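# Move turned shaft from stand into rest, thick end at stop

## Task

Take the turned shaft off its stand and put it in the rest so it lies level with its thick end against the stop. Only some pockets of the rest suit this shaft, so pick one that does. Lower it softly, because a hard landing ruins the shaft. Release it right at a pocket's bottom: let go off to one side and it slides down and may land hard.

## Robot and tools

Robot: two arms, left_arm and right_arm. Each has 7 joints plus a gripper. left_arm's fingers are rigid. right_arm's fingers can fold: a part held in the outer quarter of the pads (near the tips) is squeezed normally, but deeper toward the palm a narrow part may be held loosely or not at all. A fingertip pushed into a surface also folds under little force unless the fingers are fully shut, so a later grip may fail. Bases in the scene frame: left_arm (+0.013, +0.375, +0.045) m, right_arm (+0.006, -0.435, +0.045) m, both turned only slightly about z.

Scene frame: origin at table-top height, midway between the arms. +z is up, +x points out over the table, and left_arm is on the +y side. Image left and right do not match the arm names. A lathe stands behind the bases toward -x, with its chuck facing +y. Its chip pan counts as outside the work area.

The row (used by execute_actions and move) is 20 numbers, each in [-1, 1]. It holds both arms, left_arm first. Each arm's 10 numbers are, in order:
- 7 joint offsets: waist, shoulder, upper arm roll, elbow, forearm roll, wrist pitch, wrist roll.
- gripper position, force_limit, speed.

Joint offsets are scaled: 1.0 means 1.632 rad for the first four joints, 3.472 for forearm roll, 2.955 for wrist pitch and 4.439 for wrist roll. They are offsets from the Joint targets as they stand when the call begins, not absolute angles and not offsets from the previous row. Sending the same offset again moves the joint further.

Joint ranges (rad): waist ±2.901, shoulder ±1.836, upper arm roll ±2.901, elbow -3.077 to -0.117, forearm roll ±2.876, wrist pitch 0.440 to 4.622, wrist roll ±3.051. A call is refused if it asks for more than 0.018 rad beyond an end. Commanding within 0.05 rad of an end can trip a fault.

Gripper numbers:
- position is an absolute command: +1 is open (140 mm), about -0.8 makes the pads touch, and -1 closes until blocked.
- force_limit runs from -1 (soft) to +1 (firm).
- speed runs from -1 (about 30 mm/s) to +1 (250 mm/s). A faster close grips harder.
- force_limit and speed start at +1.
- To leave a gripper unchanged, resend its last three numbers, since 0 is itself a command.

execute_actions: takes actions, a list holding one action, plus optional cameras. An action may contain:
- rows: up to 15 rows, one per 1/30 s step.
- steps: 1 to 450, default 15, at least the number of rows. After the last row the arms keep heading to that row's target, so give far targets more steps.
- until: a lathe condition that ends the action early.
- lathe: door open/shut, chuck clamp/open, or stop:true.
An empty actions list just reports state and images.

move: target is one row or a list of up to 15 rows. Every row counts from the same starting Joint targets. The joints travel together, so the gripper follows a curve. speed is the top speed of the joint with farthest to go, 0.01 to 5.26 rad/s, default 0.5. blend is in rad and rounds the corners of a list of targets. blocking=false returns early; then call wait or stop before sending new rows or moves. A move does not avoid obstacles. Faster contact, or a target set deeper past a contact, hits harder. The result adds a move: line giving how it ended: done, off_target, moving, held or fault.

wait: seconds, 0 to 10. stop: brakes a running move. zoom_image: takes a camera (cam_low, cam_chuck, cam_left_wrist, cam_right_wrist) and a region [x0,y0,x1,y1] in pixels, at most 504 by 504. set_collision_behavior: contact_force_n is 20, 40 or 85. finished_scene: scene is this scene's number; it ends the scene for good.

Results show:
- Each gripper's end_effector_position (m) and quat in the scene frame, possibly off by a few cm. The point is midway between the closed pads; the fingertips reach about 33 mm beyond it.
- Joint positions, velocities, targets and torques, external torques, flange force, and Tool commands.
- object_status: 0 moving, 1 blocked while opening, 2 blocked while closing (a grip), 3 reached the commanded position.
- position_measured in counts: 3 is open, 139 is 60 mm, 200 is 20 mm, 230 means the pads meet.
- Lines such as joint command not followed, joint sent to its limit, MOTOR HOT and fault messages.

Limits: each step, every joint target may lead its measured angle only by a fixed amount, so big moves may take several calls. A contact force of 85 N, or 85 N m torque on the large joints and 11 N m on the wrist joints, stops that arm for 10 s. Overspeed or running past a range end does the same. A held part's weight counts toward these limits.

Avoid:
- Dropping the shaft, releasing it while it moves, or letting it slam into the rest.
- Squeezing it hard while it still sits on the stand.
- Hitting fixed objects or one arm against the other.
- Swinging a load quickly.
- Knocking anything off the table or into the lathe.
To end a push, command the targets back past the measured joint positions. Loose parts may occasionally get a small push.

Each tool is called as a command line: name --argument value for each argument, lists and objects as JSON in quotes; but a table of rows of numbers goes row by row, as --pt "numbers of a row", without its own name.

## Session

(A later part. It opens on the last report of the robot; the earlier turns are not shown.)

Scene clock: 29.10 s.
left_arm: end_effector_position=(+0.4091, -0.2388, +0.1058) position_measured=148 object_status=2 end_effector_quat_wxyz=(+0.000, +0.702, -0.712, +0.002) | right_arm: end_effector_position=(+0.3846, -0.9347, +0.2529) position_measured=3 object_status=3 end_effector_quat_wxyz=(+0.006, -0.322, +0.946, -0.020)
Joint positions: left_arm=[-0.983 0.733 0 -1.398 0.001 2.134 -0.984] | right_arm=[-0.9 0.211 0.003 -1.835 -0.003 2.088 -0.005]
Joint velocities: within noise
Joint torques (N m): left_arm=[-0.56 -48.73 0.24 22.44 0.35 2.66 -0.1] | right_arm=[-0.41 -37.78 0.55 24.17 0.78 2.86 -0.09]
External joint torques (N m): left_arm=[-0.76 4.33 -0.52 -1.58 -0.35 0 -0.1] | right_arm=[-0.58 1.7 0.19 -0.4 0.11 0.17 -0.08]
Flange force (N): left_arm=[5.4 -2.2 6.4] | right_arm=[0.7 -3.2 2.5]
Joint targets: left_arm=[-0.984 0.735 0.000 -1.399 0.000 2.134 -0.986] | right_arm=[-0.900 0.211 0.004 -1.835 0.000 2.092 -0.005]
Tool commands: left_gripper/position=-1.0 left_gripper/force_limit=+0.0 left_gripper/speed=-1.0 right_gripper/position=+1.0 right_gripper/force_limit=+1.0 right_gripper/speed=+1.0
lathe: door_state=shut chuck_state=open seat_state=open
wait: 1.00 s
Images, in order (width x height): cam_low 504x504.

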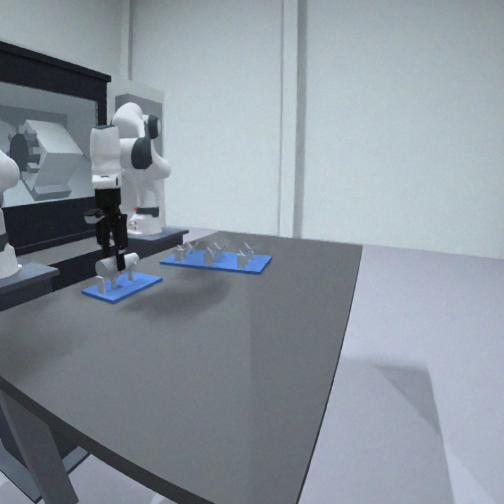

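move --target '[0,-0.0368,0,0.0352,0,-0.0400,0,-1,0,-1,0,0,0,0,0,0,0,1,1,1]' --speed 0.12 --cameras '["cam_low","cam_left_wrist"]'

zoom_image --camera "cam_low" --region '[70, 210, 180, 310]'

Scene clock: 30.83 s.
left_arm: end_effector_position=(+0.4069, -0.2353, +0.1538) position_measured=148 object_status=2 end_effector_quat_wxyz=(-0.002, +0.702, -0.712, -0.008) | right_arm: end_effector_position=(+0.3846, -0.9347, +0.2529) position_measured=3 object_status=3 end_effector_quat_wxyz=(+0.006, -0.322, +0.946, -0.020)
Joint positions: left_arm=[-0.983 0.685 0 -1.348 0.001 2.015 -0.984] | right_arm=[-0.9 0.211 0.003 -1.835 -0.003 2.088 -0.005]
Joint velocities: left_arm=[0 0 0.001 0 0.001 -0.005 0.001] | right_arm=[within noise]
Joint torques (N m): left_arm=[0.16 -55.4 0.99 27.12 0.76 2.78 -0.09] | right_arm=[-0.36 -37.82 0.5 24.18 0.78 2.87 -0.07]
External joint torques (N m): left_arm=[0.14 -2.97 0.4 2.66 0.03 0.18 -0.09] | right_arm=[-0.43 1.49 0.24 -0.28 0.12 0.19 -0.07]
Flange force (N): left_arm=[4.4 -3.1 -5.2] | right_arm=[0.5 -3.0 2.2]
Joint targets: left_arm=[-0.984 0.675 0.000 -1.342 0.000 2.016 -0.986] | right_arm=[-0.900 0.211 0.004 -1.835 0.000 2.092 -0.005]
lathe: door_state=shut chuck_state=open seat_state=open
move: done
camera_calibration:
cam_left_wrist: T_world_to_cam=[[-0.999945, 0.0103034, 0.00203745, 0.419646], [0.0103465, 0.93297, 0.359804, 0.160864], [0.00180635, 0.359806, -0.933026, 0.370905], [0, 0, 0, 1]] pos_world=[0.417288, -0.287859, 0.287329]
Images, in order (width x height): cam_low 504x504, cam_left_wrist 896x504.

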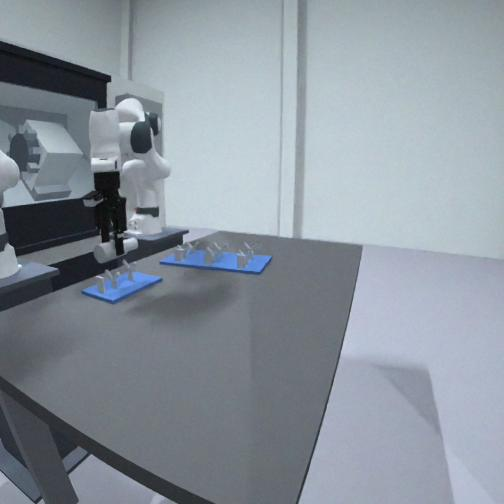

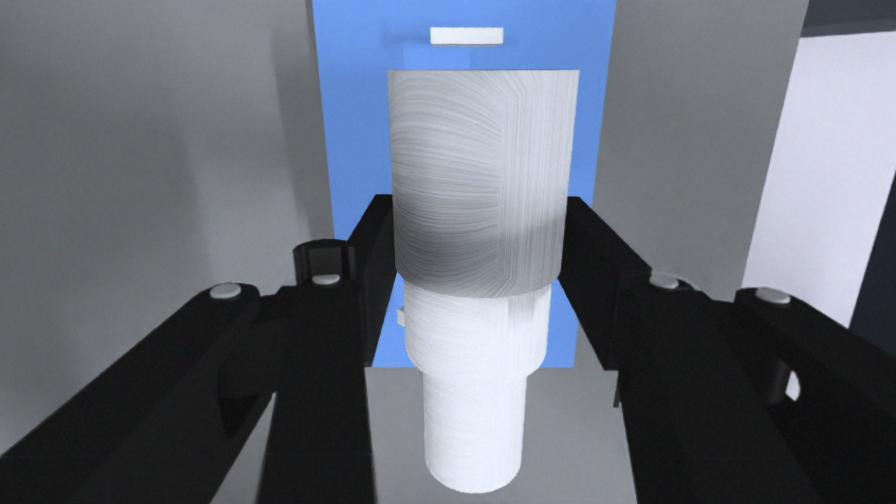

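Scaled by 4.582.

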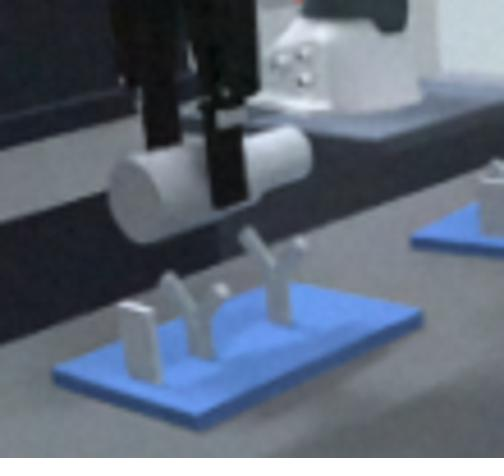

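move --target '[0.4245,-0.0857,0,-0.1316,0,0.0257,0.1252,-1,0,-1,0,0,0,0,0,0,0,1,1,1]' --speed 0.4 --cameras '["cam_low","cam_left_wrist"]'

zoom_image --camera "cam_low" --region '[150, 200, 290, 290]'

Scene clock: 34.43 s.
left_arm: end_effector_position=(+0.6695, +0.1699, +0.1600) position_measured=148 object_status=2 end_effector_quat_wxyz=(+0.003, +0.752, -0.659, -0.010) | right_arm: end_effector_position=(+0.3846, -0.9347, +0.2529) position_measured=3 object_status=3 end_effector_quat_wxyz=(+0.006, -0.322, +0.946, -0.020)
Joint positions: left_arm=[-0.29 0.546 0.001 -1.561 0.001 2.086 -0.436] | right_arm=[-0.9 0.211 0.003 -1.835 -0.003 2.088 -0.005]
Joint velocities: left_arm=[0.001 0 0.001 0 0 0.001 0.007] | right_arm=[within noise]
Joint torques (N m): left_arm=[-0.07 -51.98 0.78 26.39 0.69 3.26 0.22] | right_arm=[-0.42 -37.83 0.57 24.15 0.75 2.85 -0.09]
External joint torques (N m): left_arm=[-0.04 -2.99 0.33 2.19 0.02 0.68 0.21] | right_arm=[-0.3 1.36 0.48 -0.27 0.1 0.17 -0.08]
Flange force (N): left_arm=[-0.2 -0.6 -3.9] | right_arm=[0.2 -2.7 2.0]
Joint targets: left_arm=[-0.291 0.535 0.000 -1.557 0.000 2.092 -0.431] | right_arm=[-0.900 0.211 0.004 -1.835 0.000 2.092 -0.005]
lathe: door_state=shut chuck_state=open seat_state=open
move: off_target (left_arm); left_arm: the shoulder is farthest, 0.011 rad from its target
camera_calibration:
cam_left_wrist: T_world_to_cam=[[-0.990709, -0.135516, 0.0114369, 0.695141], [-0.122653, 0.926659, 0.355329, -0.131333], [-0.058751, 0.350625, -0.934671, 0.272815], [0, 0, 0, 1]] pos_world=[0.688603, 0.120248, 0.293709]
Images, in order (width x height): cam_low 504x504, cam_left_wrist 896x504.

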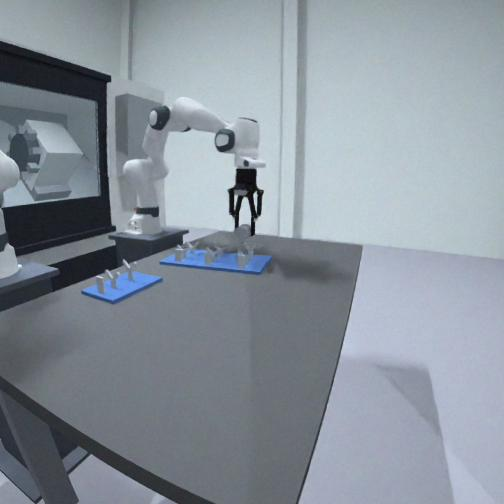

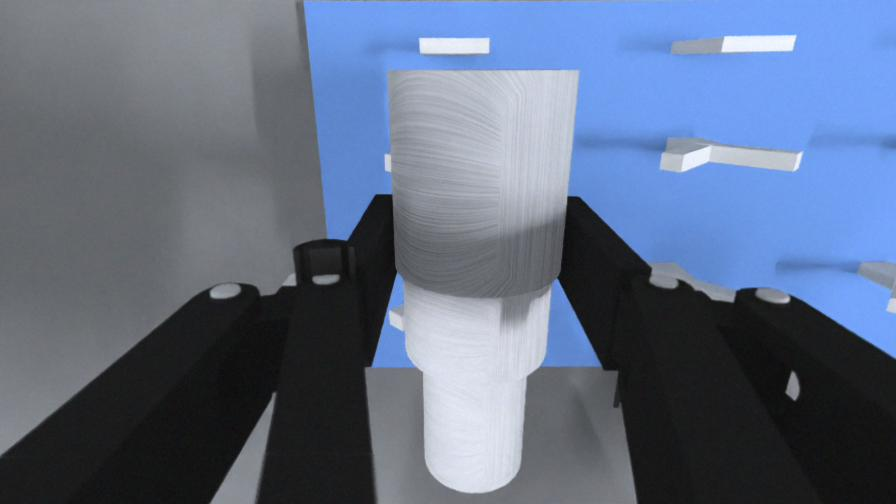

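Scaled by 3.600.

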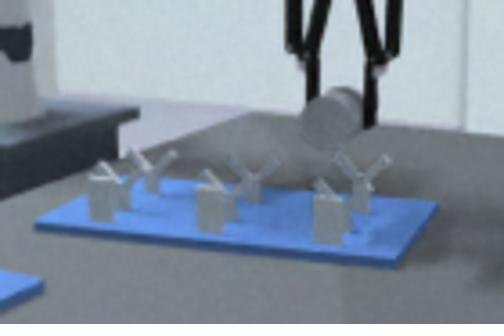

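move --target '[0.0013,0.0215,0,-0.0261,0,0.0334,0.0005,-1,0,-1,0,0,0,0,0,0,0,1,1,1]' --speed 0.1 --cameras '["cam_low","cam_left_wrist"]'

zoom_image --camera "cam_low" --region '[190, 210, 290, 290]'

Scene clock: 36.40 s.
left_arm: end_effector_position=(+0.6735, +0.1687, +0.1274) position_measured=148 object_status=2 end_effector_quat_wxyz=(-0.001, +0.751, -0.660, +0.001) | right_arm: end_effector_position=(+0.3846, -0.9347, +0.2529) position_measured=3 object_status=3 end_effector_quat_wxyz=(+0.006, -0.322, +0.946, -0.020)
Joint positions: left_arm=[-0.29 0.577 0.001 -1.604 0.001 2.184 -0.432] | right_arm=[-0.9 0.211 0.003 -1.835 -0.003 2.088 -0.005]
Joint velocities: left_arm=[-0.001 0.001 0.001 0 0 0.004 0.002] | right_arm=[within noise]
Joint torques (N m): left_arm=[0.42 -51.87 0.83 26.15 0.66 3.4 0.18] | right_arm=[-0.35 -37.79 0.6 24.22 0.78 2.85 -0.1]
External joint torques (N m): left_arm=[0.47 -2.84 0.36 2.55 0.03 0.78 0.18] | right_arm=[-0.37 1.59 0.38 -0.29 0.12 0.16 -0.09]
Flange force (N): left_arm=[0.3 -2.9 -3.7] | right_arm=[0.4 -3.3 2.2]
Joint targets: left_arm=[-0.289 0.570 0.000 -1.599 0.000 2.191 -0.428] | right_arm=[-0.900 0.211 0.004 -1.835 0.000 2.092 -0.005]
lathe: door_state=shut chuck_state=open seat_state=open
move: done
camera_calibration:
cam_left_wrist: T_world_to_cam=[[-0.991263, -0.131535, -0.00984888, 0.701711], [-0.126798, 0.929658, 0.345916, -0.114571], [-0.036344, 0.344142, -0.938214, 0.229433], [0, 0, 0, 1]] pos_world=[0.689391, 0.119853, 0.2618]
Images, in order (width x height): cam_low 504x504, cam_left_wrist 896x504.

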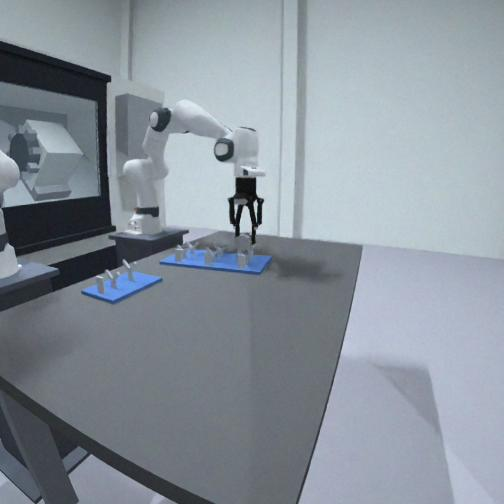

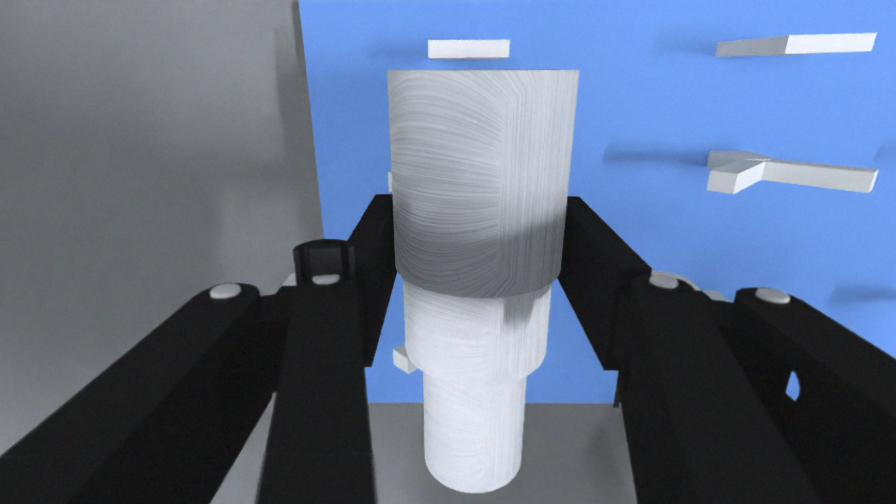

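Scaled by 5.040.

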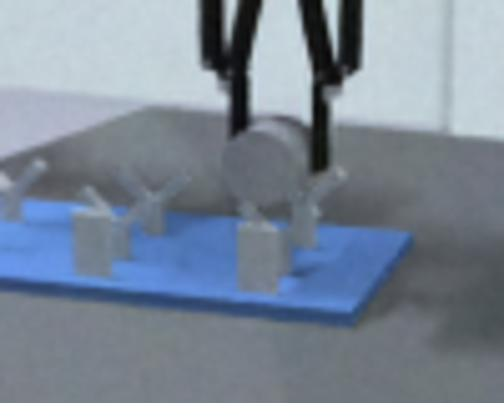

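move --target '[-0.0010,0.0237,0,0.0074,0,0.0080,-0.0004,-1,0,-1,0,0,0,0,0,0,0,1,1,1]' --speed 0.06 --cameras '["cam_low","cam_left_wrist"]'

zoom_image --camera "cam_low" --region '[190, 210, 290, 290]'

Scene clock: 38.67 s.
left_arm: end_effector_position=(+0.6756, +0.1680, +0.1073) position_measured=148 object_status=2 end_effector_quat_wxyz=(+0.000, +0.751, -0.660, -0.001) | right_arm: end_effector_position=(+0.3846, -0.9347, +0.2529) position_measured=3 object_status=3 end_effector_quat_wxyz=(+0.006, -0.322, +0.946, -0.020)
Joint positions: left_arm=[-0.29 0.615 0.001 -1.594 0.001 2.208 -0.432] | right_arm=[-0.9 0.211 0.003 -1.835 -0.003 2.088 -0.005]
Joint velocities: left_arm=[0 0.001 0.001 0 0.001 0.005 0.002] | right_arm=[within noise]
Joint torques (N m): left_arm=[0.13 -52.41 0.88 26.47 0.64 3.36 0.1] | right_arm=[-0.45 -37.77 0.54 24.14 0.79 2.85 -0.07]
External joint torques (N m): left_arm=[0.21 -2.34 0.41 2.94 0.02 0.73 0.1] | right_arm=[-0.46 1.69 0.33 -0.41 0.13 0.16 -0.07]
Flange force (N): left_arm=[2.3 -6.2 -3.2] | right_arm=[0.4 -3.1 2.5]
Joint targets: left_arm=[-0.290 0.609 0.000 -1.587 0.000 2.214 -0.430] | right_arm=[-0.900 0.211 0.004 -1.835 0.000 2.092 -0.005]
lathe: door_state=shut chuck_state=open seat_state=open
move: done
camera_calibration:
cam_left_wrist: T_world_to_cam=[[-0.991327, -0.131305, -0.00551951, 0.703046], [-0.125009, 0.92917, 0.347873, -0.108055], [-0.040549, 0.345546, -0.937525, 0.213468], [0, 0, 0, 1]] pos_world=[0.692096, 0.118952, 0.241602]
Images, in order (width x height): cam_low 504x504, cam_left_wrist 896x504.

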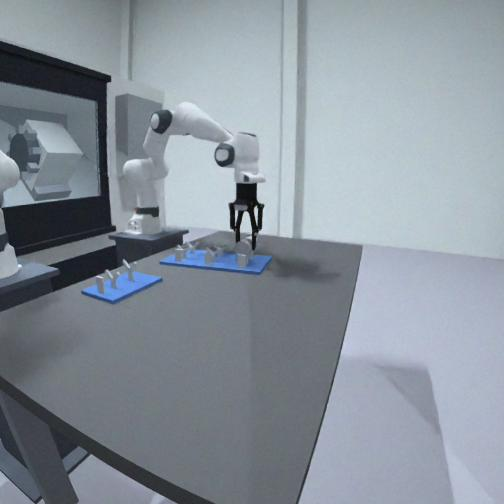

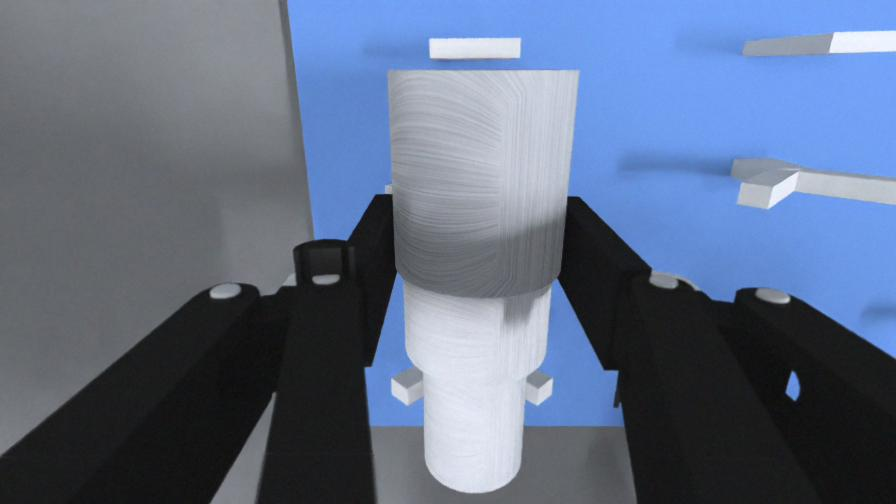

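Scaled by 5.040.

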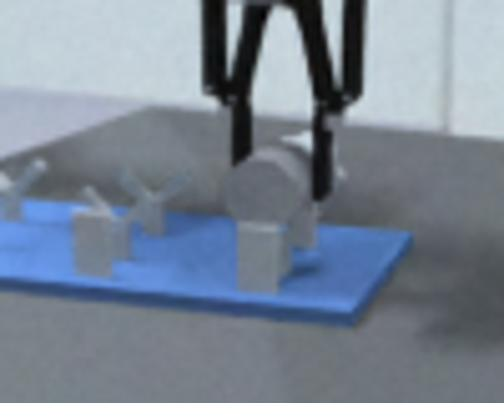

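move --target '[-0.0013,0.00454,0,0.0042,0,0.0002,-0.0005,-1,0,-1,0,0,0,0,0,0,0,1,1,1]' --speed 0.03 --cameras '["cam_left_wrist"]'

Scene clock: 39.63 s.
left_arm: end_effector_position=(+0.6769, +0.1675, +0.1065) position_measured=148 object_status=2 end_effector_quat_wxyz=(-0.001, +0.751, -0.661, -0.001) | right_arm: end_effector_position=(+0.3846, -0.9347, +0.2529) position_measured=3 object_status=3 end_effector_quat_wxyz=(+0.006, -0.322, +0.946, -0.020)
Joint positions: left_arm=[-0.29 0.62 0.001 -1.588 0.001 2.207 -0.432] | right_arm=[-0.9 0.211 0.003 -1.835 -0.003 2.088 -0.005]
Joint velocities: within noise
Joint torques (N m): left_arm=[-1.25 -51.16 -0.5 25.98 0.29 3.63 0.01] | right_arm=[-0.34 -37.8 0.59 24.09 0.77 2.84 -0.07]
External joint torques (N m): left_arm=[-1.37 -1.24 -1.13 2.6 -0.33 1.02 0.01] | right_arm=[-0.42 1.5 0.32 -0.36 0.11 0.16 -0.06]
Flange force (N): left_arm=[4.9 -6.1 -0.9] | right_arm=[0.4 -2.7 2.3]
Joint targets: left_arm=[-0.293 0.616 0.000 -1.580 0.000 2.215 -0.432] | right_arm=[-0.900 0.211 0.004 -1.835 0.000 2.092 -0.005]
lathe: door_state=shut chuck_state=open seat_state=open
move: done
camera_calibration:
cam_left_wrist: T_world_to_cam=[[-0.991339, -0.131189, -0.00608225, 0.704295], [-0.125107, 0.929261, 0.347595, -0.107039], [-0.0399487, 0.345346, -0.937625, 0.212571], [0, 0, 0, 1]] pos_world=[0.693296, 0.118452, 0.240802]
Images, in order (width x height): cam_left_wrist 896x504.

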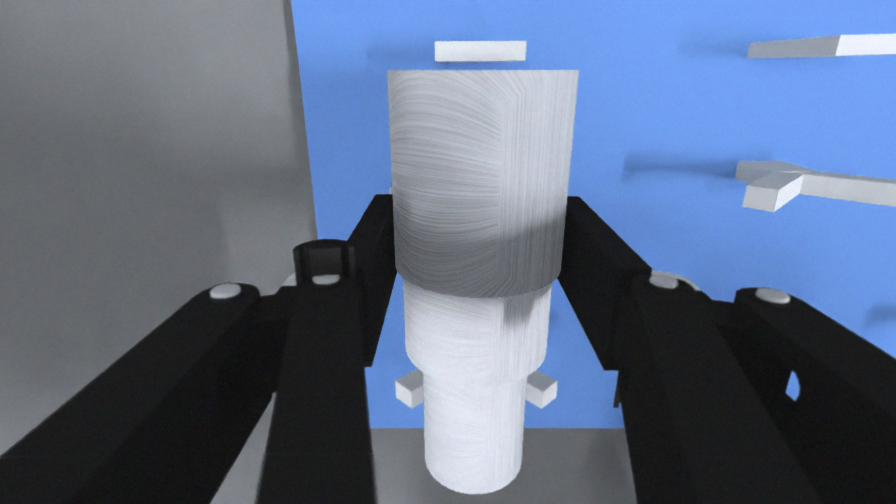

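move --target '[-0.0020,0.0032,0,0.0028,0,0.0002,-0.0007,-1,0,-1,0,0,0,0,0,0,0,1,1,1]' --speed 0.03 --cameras '["cam_left_wrist"]'

Scene clock: 40.47 s.
left_arm: end_effector_position=(+0.6770, +0.1675, +0.1065) position_measured=148 object_status=2 end_effector_quat_wxyz=(+0.000, +0.751, -0.660, -0.002) | right_arm: end_effector_position=(+0.3846, -0.9347, +0.2529) position_measured=3 object_status=3 end_effector_quat_wxyz=(+0.006, -0.322, +0.946, -0.020)
Joint positions: left_arm=[-0.291 0.623 0.002 -1.584 0.001 2.203 -0.433] | right_arm=[-0.9 0.211 0.003 -1.835 -0.003 2.088 -0.005]
Joint velocities: within noise
Joint torques (N m): left_arm=[-2.53 -49.73 -0.83 27.3 -0.04 4.5 -0.11] | right_arm=[-0.33 -37.75 0.56 24.2 0.77 2.85 -0.09]
External joint torques (N m): left_arm=[-2.64 0.38 -1.46 3.84 -0.66 1.89 -0.11] | right_arm=[-0.39 1.52 0.31 -0.25 0.11 0.17 -0.09]
Flange force (N): left_arm=[10.6 -14.2 2.3] | right_arm=[0.4 -3.3 2.1]
Joint targets: left_arm=[-0.296 0.621 0.000 -1.576 0.000 2.215 -0.435] | right_arm=[-0.900 0.211 0.004 -1.835 0.000 2.092 -0.005]
lathe: door_state=shut chuck_state=open seat_state=open
move: off_target (left_arm); left_arm: the wrist pitch is farthest, 0.013 rad from its target
camera_calibration:
cam_left_wrist: T_world_to_cam=[[-0.991268, -0.1318, -0.00400648, 0.704302], [-0.12491, 0.928843, 0.34878, -0.10722], [-0.0422479, 0.346235, -0.937196, 0.21392], [0, 0, 0, 1]] pos_world=[0.693796, 0.118351, 0.240703]
Images, in order (width x height): cam_left_wrist 896x504.

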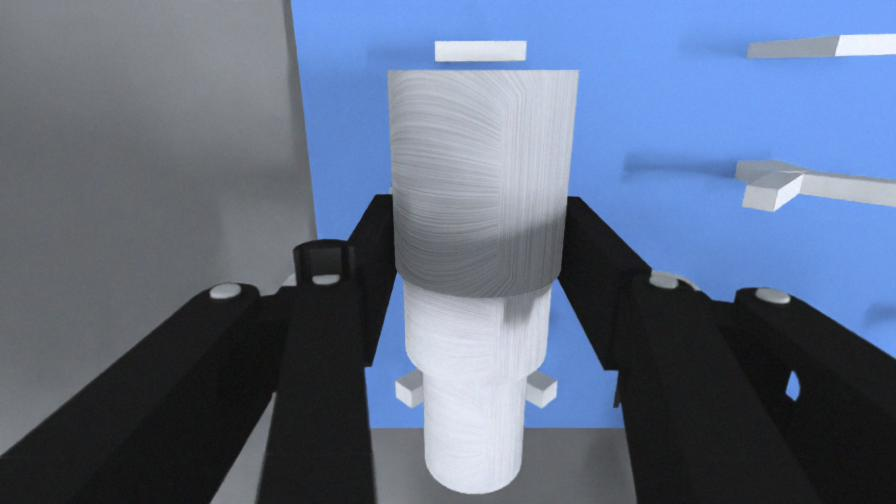

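move --target '[-0.0028,-0.0017,0,-0.0001,0,-0.0008,-0.0010,-1,0,-1,0,0,0,0,0,0,0,1,1,1]' --speed 0.03 --cameras '["cam_left_wrist"]'

Scene clock: 41.40 s.
left_arm: end_effector_position=(+0.6765, +0.1647, +0.1059) position_measured=148 object_status=2 end_effector_quat_wxyz=(-0.001, +0.751, -0.661, -0.002) | right_arm: end_effector_position=(+0.3846, -0.9347, +0.2529) position_measured=3 object_status=3 end_effector_quat_wxyz=(+0.006, -0.322, +0.946, -0.020)
Joint positions: left_arm=[-0.296 0.624 0.003 -1.583 0.002 2.204 -0.436] | right_arm=[-0.9 0.211 0.003 -1.835 -0.003 2.088 -0.005]
Joint velocities: within noise
Joint torques (N m): left_arm=[-2.45 -51.41 -1.35 26.36 -0.14 3.86 -0.16] | right_arm=[-0.34 -37.83 0.59 24.18 0.79 2.84 -0.09]
External joint torques (N m): left_arm=[-2.71 -1.3 -2.12 2.88 -0.76 1.24 -0.16] | right_arm=[-0.48 1.64 0.26 -0.36 0.12 0.15 -0.09]
Flange force (N): left_arm=[7.2 -6.0 -0.8] | right_arm=[0.5 -3.2 2.3]
Joint targets: left_arm=[-0.300 0.619 0.000 -1.576 0.000 2.213 -0.440] | right_arm=[-0.900 0.211 0.004 -1.835 0.000 2.092 -0.005]
lathe: door_state=shut chuck_state=open seat_state=open
move: done
camera_calibration:
cam_left_wrist: T_world_to_cam=[[-0.991419, -0.130632, -0.00492014, 0.703427], [-0.124112, 0.928781, 0.349231, -0.105151], [-0.0410511, 0.346845, -0.937024, 0.213359], [0, 0, 0, 1]] pos_world=[0.693099, 0.11555, 0.240105]
Images, in order (width x height): cam_left_wrist 896x504.

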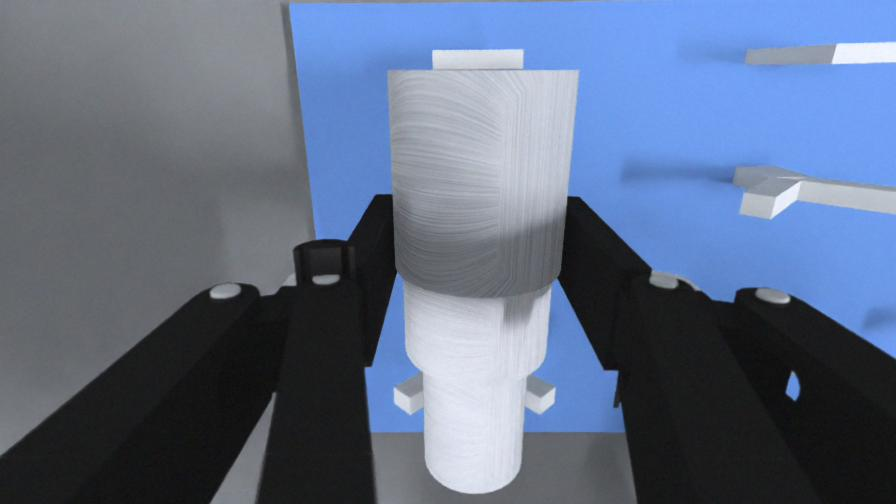

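zoom_image --camera "cam_left_wrist" --region '[400, 30, 560, 110]'

wait --seconds 0.1 --cameras '["cam_low"]'

zoom_image --camera "cam_low" --region '[210, 220, 270, 280]'

Scaled by 3.150.

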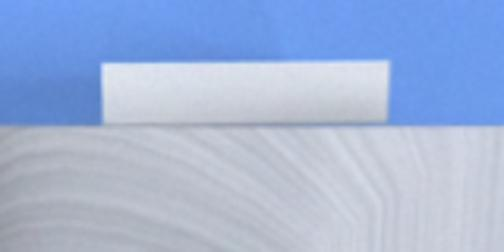

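Scene clock: 41.60 s.
left_arm: end_effector_position=(+0.6765, +0.1647, +0.1059) position_measured=148 object_status=2 end_effector_quat_wxyz=(-0.001, +0.751, -0.661, -0.002) | right_arm: end_effector_position=(+0.3846, -0.9347, +0.2529) position_measured=3 object_status=3 end_effector_quat_wxyz=(+0.006, -0.322, +0.946, -0.020)
Joint positions: left_arm=[-0.296 0.624 0.003 -1.583 0.002 2.204 -0.436] | right_arm=[-0.9 0.211 0.003 -1.835 -0.003 2.088 -0.005]
Joint velocities: within noise
Joint torques (N m): left_arm=[-2.44 -51.51 -1.38 26.36 -0.12 3.86 -0.16] | right_arm=[-0.38 -37.81 0.56 24.19 0.79 2.85 -0.05]
External joint torques (N m): left_arm=[-2.22 -1.38 -1.78 2.9 -0.74 1.25 -0.16] | right_arm=[-0.41 1.7 0.33 -0.38 0.13 0.15 -0.05]
Flange force (N): left_arm=[6.5 -6.1 -0.9] | right_arm=[0.3 -3.3 2.4]
Joint targets: left_arm=[-0.300 0.619 0.000 -1.576 0.000 2.213 -0.440] | right_arm=[-0.900 0.211 0.004 -1.835 0.000 2.092 -0.005]
Tool commands: left_gripper/position=-1.0 left_gripper/force_limit=+0.0 left_gripper/speed=-1.0 right_gripper/position=+1.0 right_gripper/force_limit=+1.0 right_gripper/speed=+1.0
lathe: door_state=shut chuck_state=open seat_state=open
wait: 0.10 s
Images, in order (width x height): cam_low 504x504.

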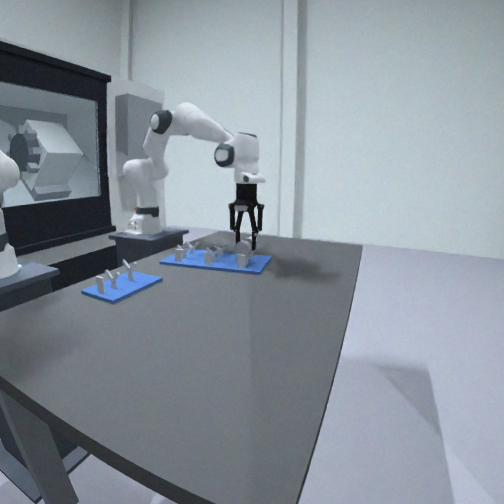

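Scaled by 8.400.

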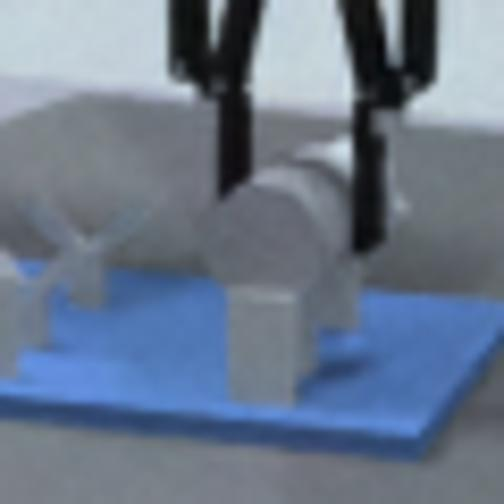

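move --target '[-0.0018,0.0012,0,0.0024,0,-0.0006,-0.0006,-1,0,-1,0,0,0,0,0,0,0,1,1,1]' --speed 0.03 --cameras '["cam_left_wrist"]'

zoom_image --camera "cam_left_wrist" --region '[400, 30, 560, 110]'

Scene clock: 42.50 s.
left_arm: end_effector_position=(+0.6765, +0.1647, +0.1058) position_measured=148 object_status=2 end_effector_quat_wxyz=(-0.001, +0.751, -0.660, -0.003) | right_arm: end_effector_position=(+0.3846, -0.9347, +0.2529) position_measured=3 object_status=3 end_effector_quat_wxyz=(+0.006, -0.322, +0.946, -0.020)
Joint positions: left_arm=[-0.296 0.625 0.004 -1.581 0.002 2.202 -0.438] | right_arm=[-0.9 0.211 0.003 -1.835 -0.003 2.088 -0.005]
Joint velocities: within noise
Joint torques (N m): left_arm=[-3.7 -51.68 -1.85 27.59 -0.25 3.94 -0.13] | right_arm=[-0.36 -37.86 0.54 24.2 0.79 2.83 -0.04]
External joint torques (N m): left_arm=[-3.88 -1.55 -2.57 4.13 -0.87 1.33 -0.13] | right_arm=[-0.26 1.36 0.44 -0.17 0.13 0.17 -0.04]
Flange force (N): left_arm=[10.9 -10.5 -1.5] | right_arm=[0.1 -3.1 1.9]
Joint targets: left_arm=[-0.303 0.621 0.000 -1.572 0.000 2.211 -0.443] | right_arm=[-0.900 0.211 0.004 -1.835 0.000 2.092 -0.005]
lathe: door_state=shut chuck_state=open seat_state=open
move: done
camera_calibration:
cam_left_wrist: T_world_to_cam=[[-0.991221, -0.132161, -0.00381313, 0.703383], [-0.125115, 0.928274, 0.350219, -0.104483], [-0.0427455, 0.347622, -0.93666, 0.214307], [0, 0, 0, 1]] pos_world=[0.693296, 0.11545, 0.240007]
Images, in order (width x height): cam_left_wrist 896x504.

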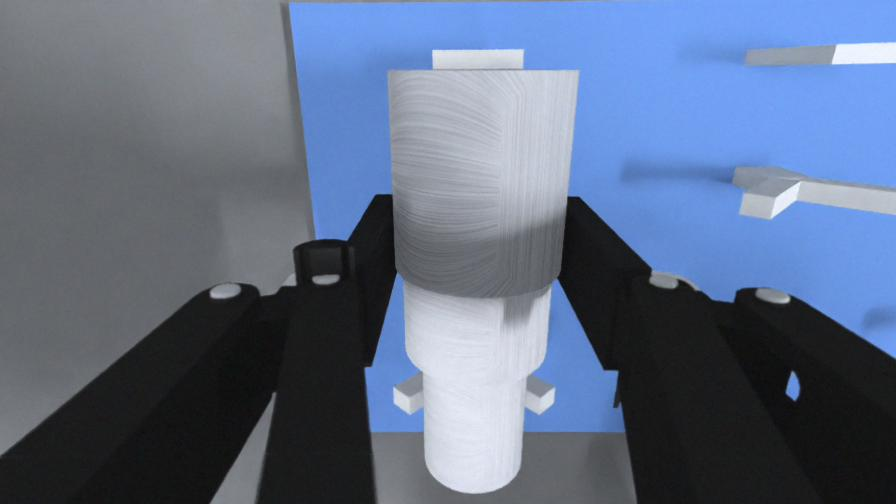

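Scaled by 3.150.

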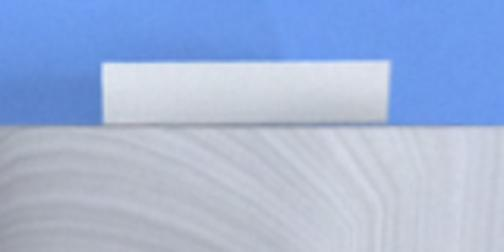

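move --target '[0.0010,-0.0021,0,-0.0061,0,0.0022,0.0003,-1,0,-1,0,0,0,0,0,0,0,1,1,1]' --speed 0.03 --cameras '[]'

Scene clock: 43.40 s.
left_arm: end_effector_position=(+0.6764, +0.1647, +0.1056) position_measured=148 object_status=2 end_effector_quat_wxyz=(-0.001, +0.751, -0.660, -0.002) | right_arm: end_effector_position=(+0.3847, -0.9347, +0.2529) position_measured=3 object_status=3 end_effector_quat_wxyz=(+0.006, -0.322, +0.946, -0.020)
Joint positions: left_arm=[-0.297 0.623 0.004 -1.585 0.002 2.207 -0.438] | right_arm=[-0.9 0.211 0.003 -1.835 -0.003 2.088 -0.005]
Joint velocities: within noise
Joint torques (N m): left_arm=[-2.64 -50.53 -1.43 25.11 -0.1 4.14 -0.14] | right_arm=[-0.39 -37.78 0.46 24.09 0.78 2.85 -0.08]
External joint torques (N m): left_arm=[-2.49 -0.47 -1.89 1.67 -0.72 1.52 -0.14] | right_arm=[-0.44 1.59 0.21 -0.41 0.12 0.16 -0.07]
Flange force (N): left_arm=[5.0 -2.1 1.4] | right_arm=[0.5 -2.8 2.4]
Joint targets: left_arm=[-0.302 0.617 0.000 -1.582 0.000 2.218 -0.441] | right_arm=[-0.900 0.211 0.004 -1.835 0.000 2.092 -0.005]
lathe: door_state=shut chuck_state=open seat_state=open
move: off_target (left_arm); left_arm: the wrist pitch is farthest, 0.011 rad from its target
No camera images: "cameras" was empty.

move --target '[0,0,0,0,0,0,0,0.3,0,-1,0,0,0,0,0,0,0,1,1,1]' --cameras '["cam_left_wrist"]'

zoom_image --camera "cam_left_wrist" --region '[350, 0, 610, 500]'

Scene clock: 44.97 s.
left_arm: end_effector_position=(+0.6801, +0.1592, +0.1104) position_measured=91 object_status=0 end_effector_quat_wxyz=(-0.004, +0.749, -0.662, +0.006) | right_arm: end_effector_position=(+0.3847, -0.9347, +0.2529) position_measured=3 object_status=3 end_effector_quat_wxyz=(+0.006, -0.322, +0.946, -0.020)
Joint positions: left_arm=[-0.3 0.619 0.002 -1.583 0.002 2.216 -0.438] | right_arm=[-0.9 0.211 0.003 -1.835 -0.003 2.088 -0.005]
Joint velocities: within noise
Joint torques (N m): left_arm=[-0.25 -48.11 0.64 23.05 0.58 2.82 -0.13] | right_arm=[-0.42 -37.75 0.47 24.07 0.78 2.85 -0.1]
External joint torques (N m): left_arm=[-0.49 1.97 -0.09 -0.5 -0.05 0.16 -0.13] | right_arm=[-0.52 1.62 0.18 -0.41 0.11 0.16 -0.09]
Flange force (N): left_arm=[2.1 -2.5 3.3] | right_arm=[0.6 -2.9 2.4]
Joint targets: left_arm=[-0.302 0.617 0.000 -1.582 0.000 2.218 -0.441] | right_arm=[-0.900 0.211 0.004 -1.835 0.000 2.092 -0.005]
lathe: door_state=shut chuck_state=open seat_state=open
move: done
camera_calibration:
cam_left_wrist: T_world_to_cam=[[-0.991668, -0.127279, -0.0198479, 0.70757], [-0.126359, 0.931174, 0.341978, -0.0992408], [-0.0250447, 0.341636, -0.939498, 0.209916], [0, 0, 0, 1]] pos_world=[0.694393, 0.110754, 0.245197]
Images, in order (width x height): cam_left_wrist 896x504.

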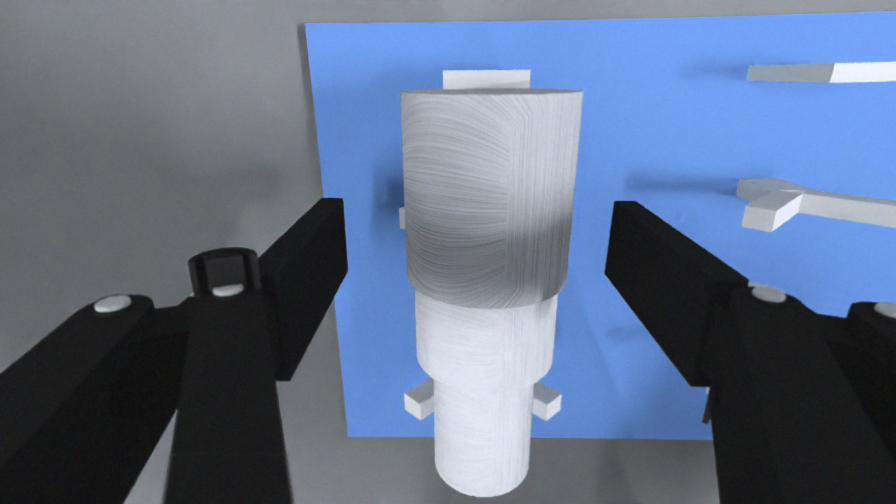

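Scaled by 1.008.

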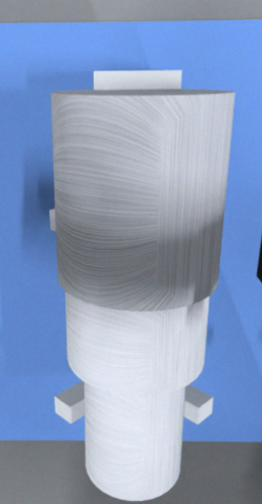

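move --target '[0,-0.0696,0,0.0199,0,-0.0494,0,0.3,0,-1,0,0,0,0,0,0,0,1,1,1]' --speed 0.25 --cameras '["cam_left_wrist","cam_low"]'

zoom_image --camera "cam_low" --region '[210, 220, 270, 280]'

Scene clock: 46.47 s.
left_arm: end_effector_position=(+0.6771, +0.1602, +0.1946) position_measured=91 object_status=3 end_effector_quat_wxyz=(-0.006, +0.750, -0.662, +0.010) | right_arm: end_effector_position=(+0.3847, -0.9347, +0.2529) position_measured=3 object_status=3 end_effector_quat_wxyz=(+0.006, -0.322, +0.946, -0.020)
Joint positions: left_arm=[-0.3 0.503 0.002 -1.549 0.002 2.075 -0.438] | right_arm=[-0.9 0.211 0.003 -1.835 -0.003 2.088 -0.005]
Joint velocities: left_arm=[-0.002 0.001 0 0.001 -0.001 -0.003 0] | right_arm=[within noise]
Joint torques (N m): left_arm=[-0.25 -46.06 0.52 23.92 0.64 2.31 -0.12] | right_arm=[-0.37 -37.77 0.54 24.2 0.77 2.85 -0.09]
External joint torques (N m): left_arm=[-0.42 2.02 -0.07 -0.55 -0.05 -0.37 -0.11] | right_arm=[-0.27 1.51 0.43 -0.22 0.11 0.18 -0.08]
Flange force (N): left_arm=[2.5 -3.8 1.8] | right_arm=[0.2 -3.3 2.1]
Joint targets: left_arm=[-0.302 0.504 0.000 -1.550 0.000 2.072 -0.441] | right_arm=[-0.900 0.211 0.004 -1.835 0.000 2.092 -0.005]
lathe: door_state=shut chuck_state=open seat_state=open
move: done
camera_calibration:
cam_left_wrist: T_world_to_cam=[[-0.991417, -0.127651, -0.0282358, 0.707982], [-0.129648, 0.932145, 0.338078, -0.126481], [-0.0168362, 0.338837, -0.940695, 0.283666], [0, 0, 0, 1]] pos_world=[0.690283, 0.112157, 0.329594]
Images, in order (width x height): cam_low 504x504, cam_left_wrist 896x504.

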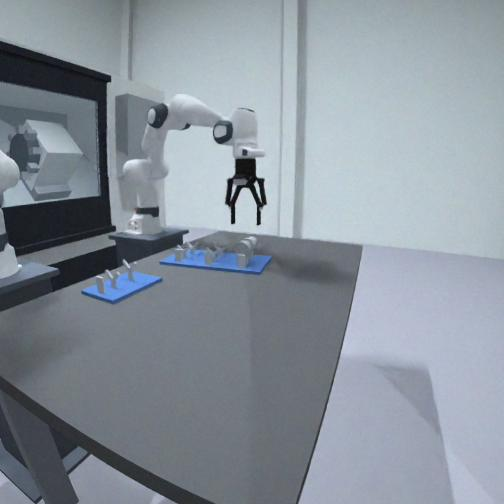

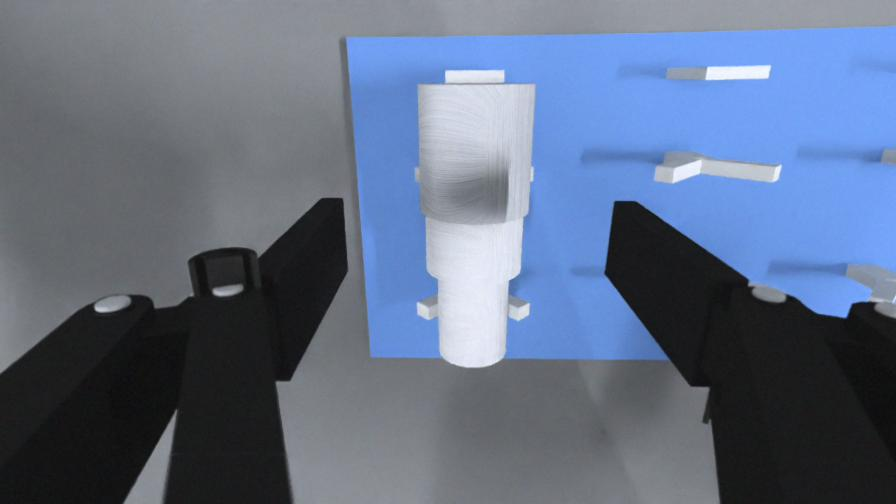

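Scaled by 8.400.

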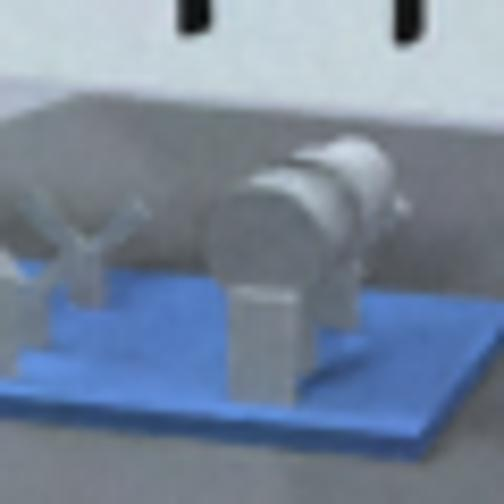

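Good.

finished_scene --scene 1

The scene is finished: the task was done.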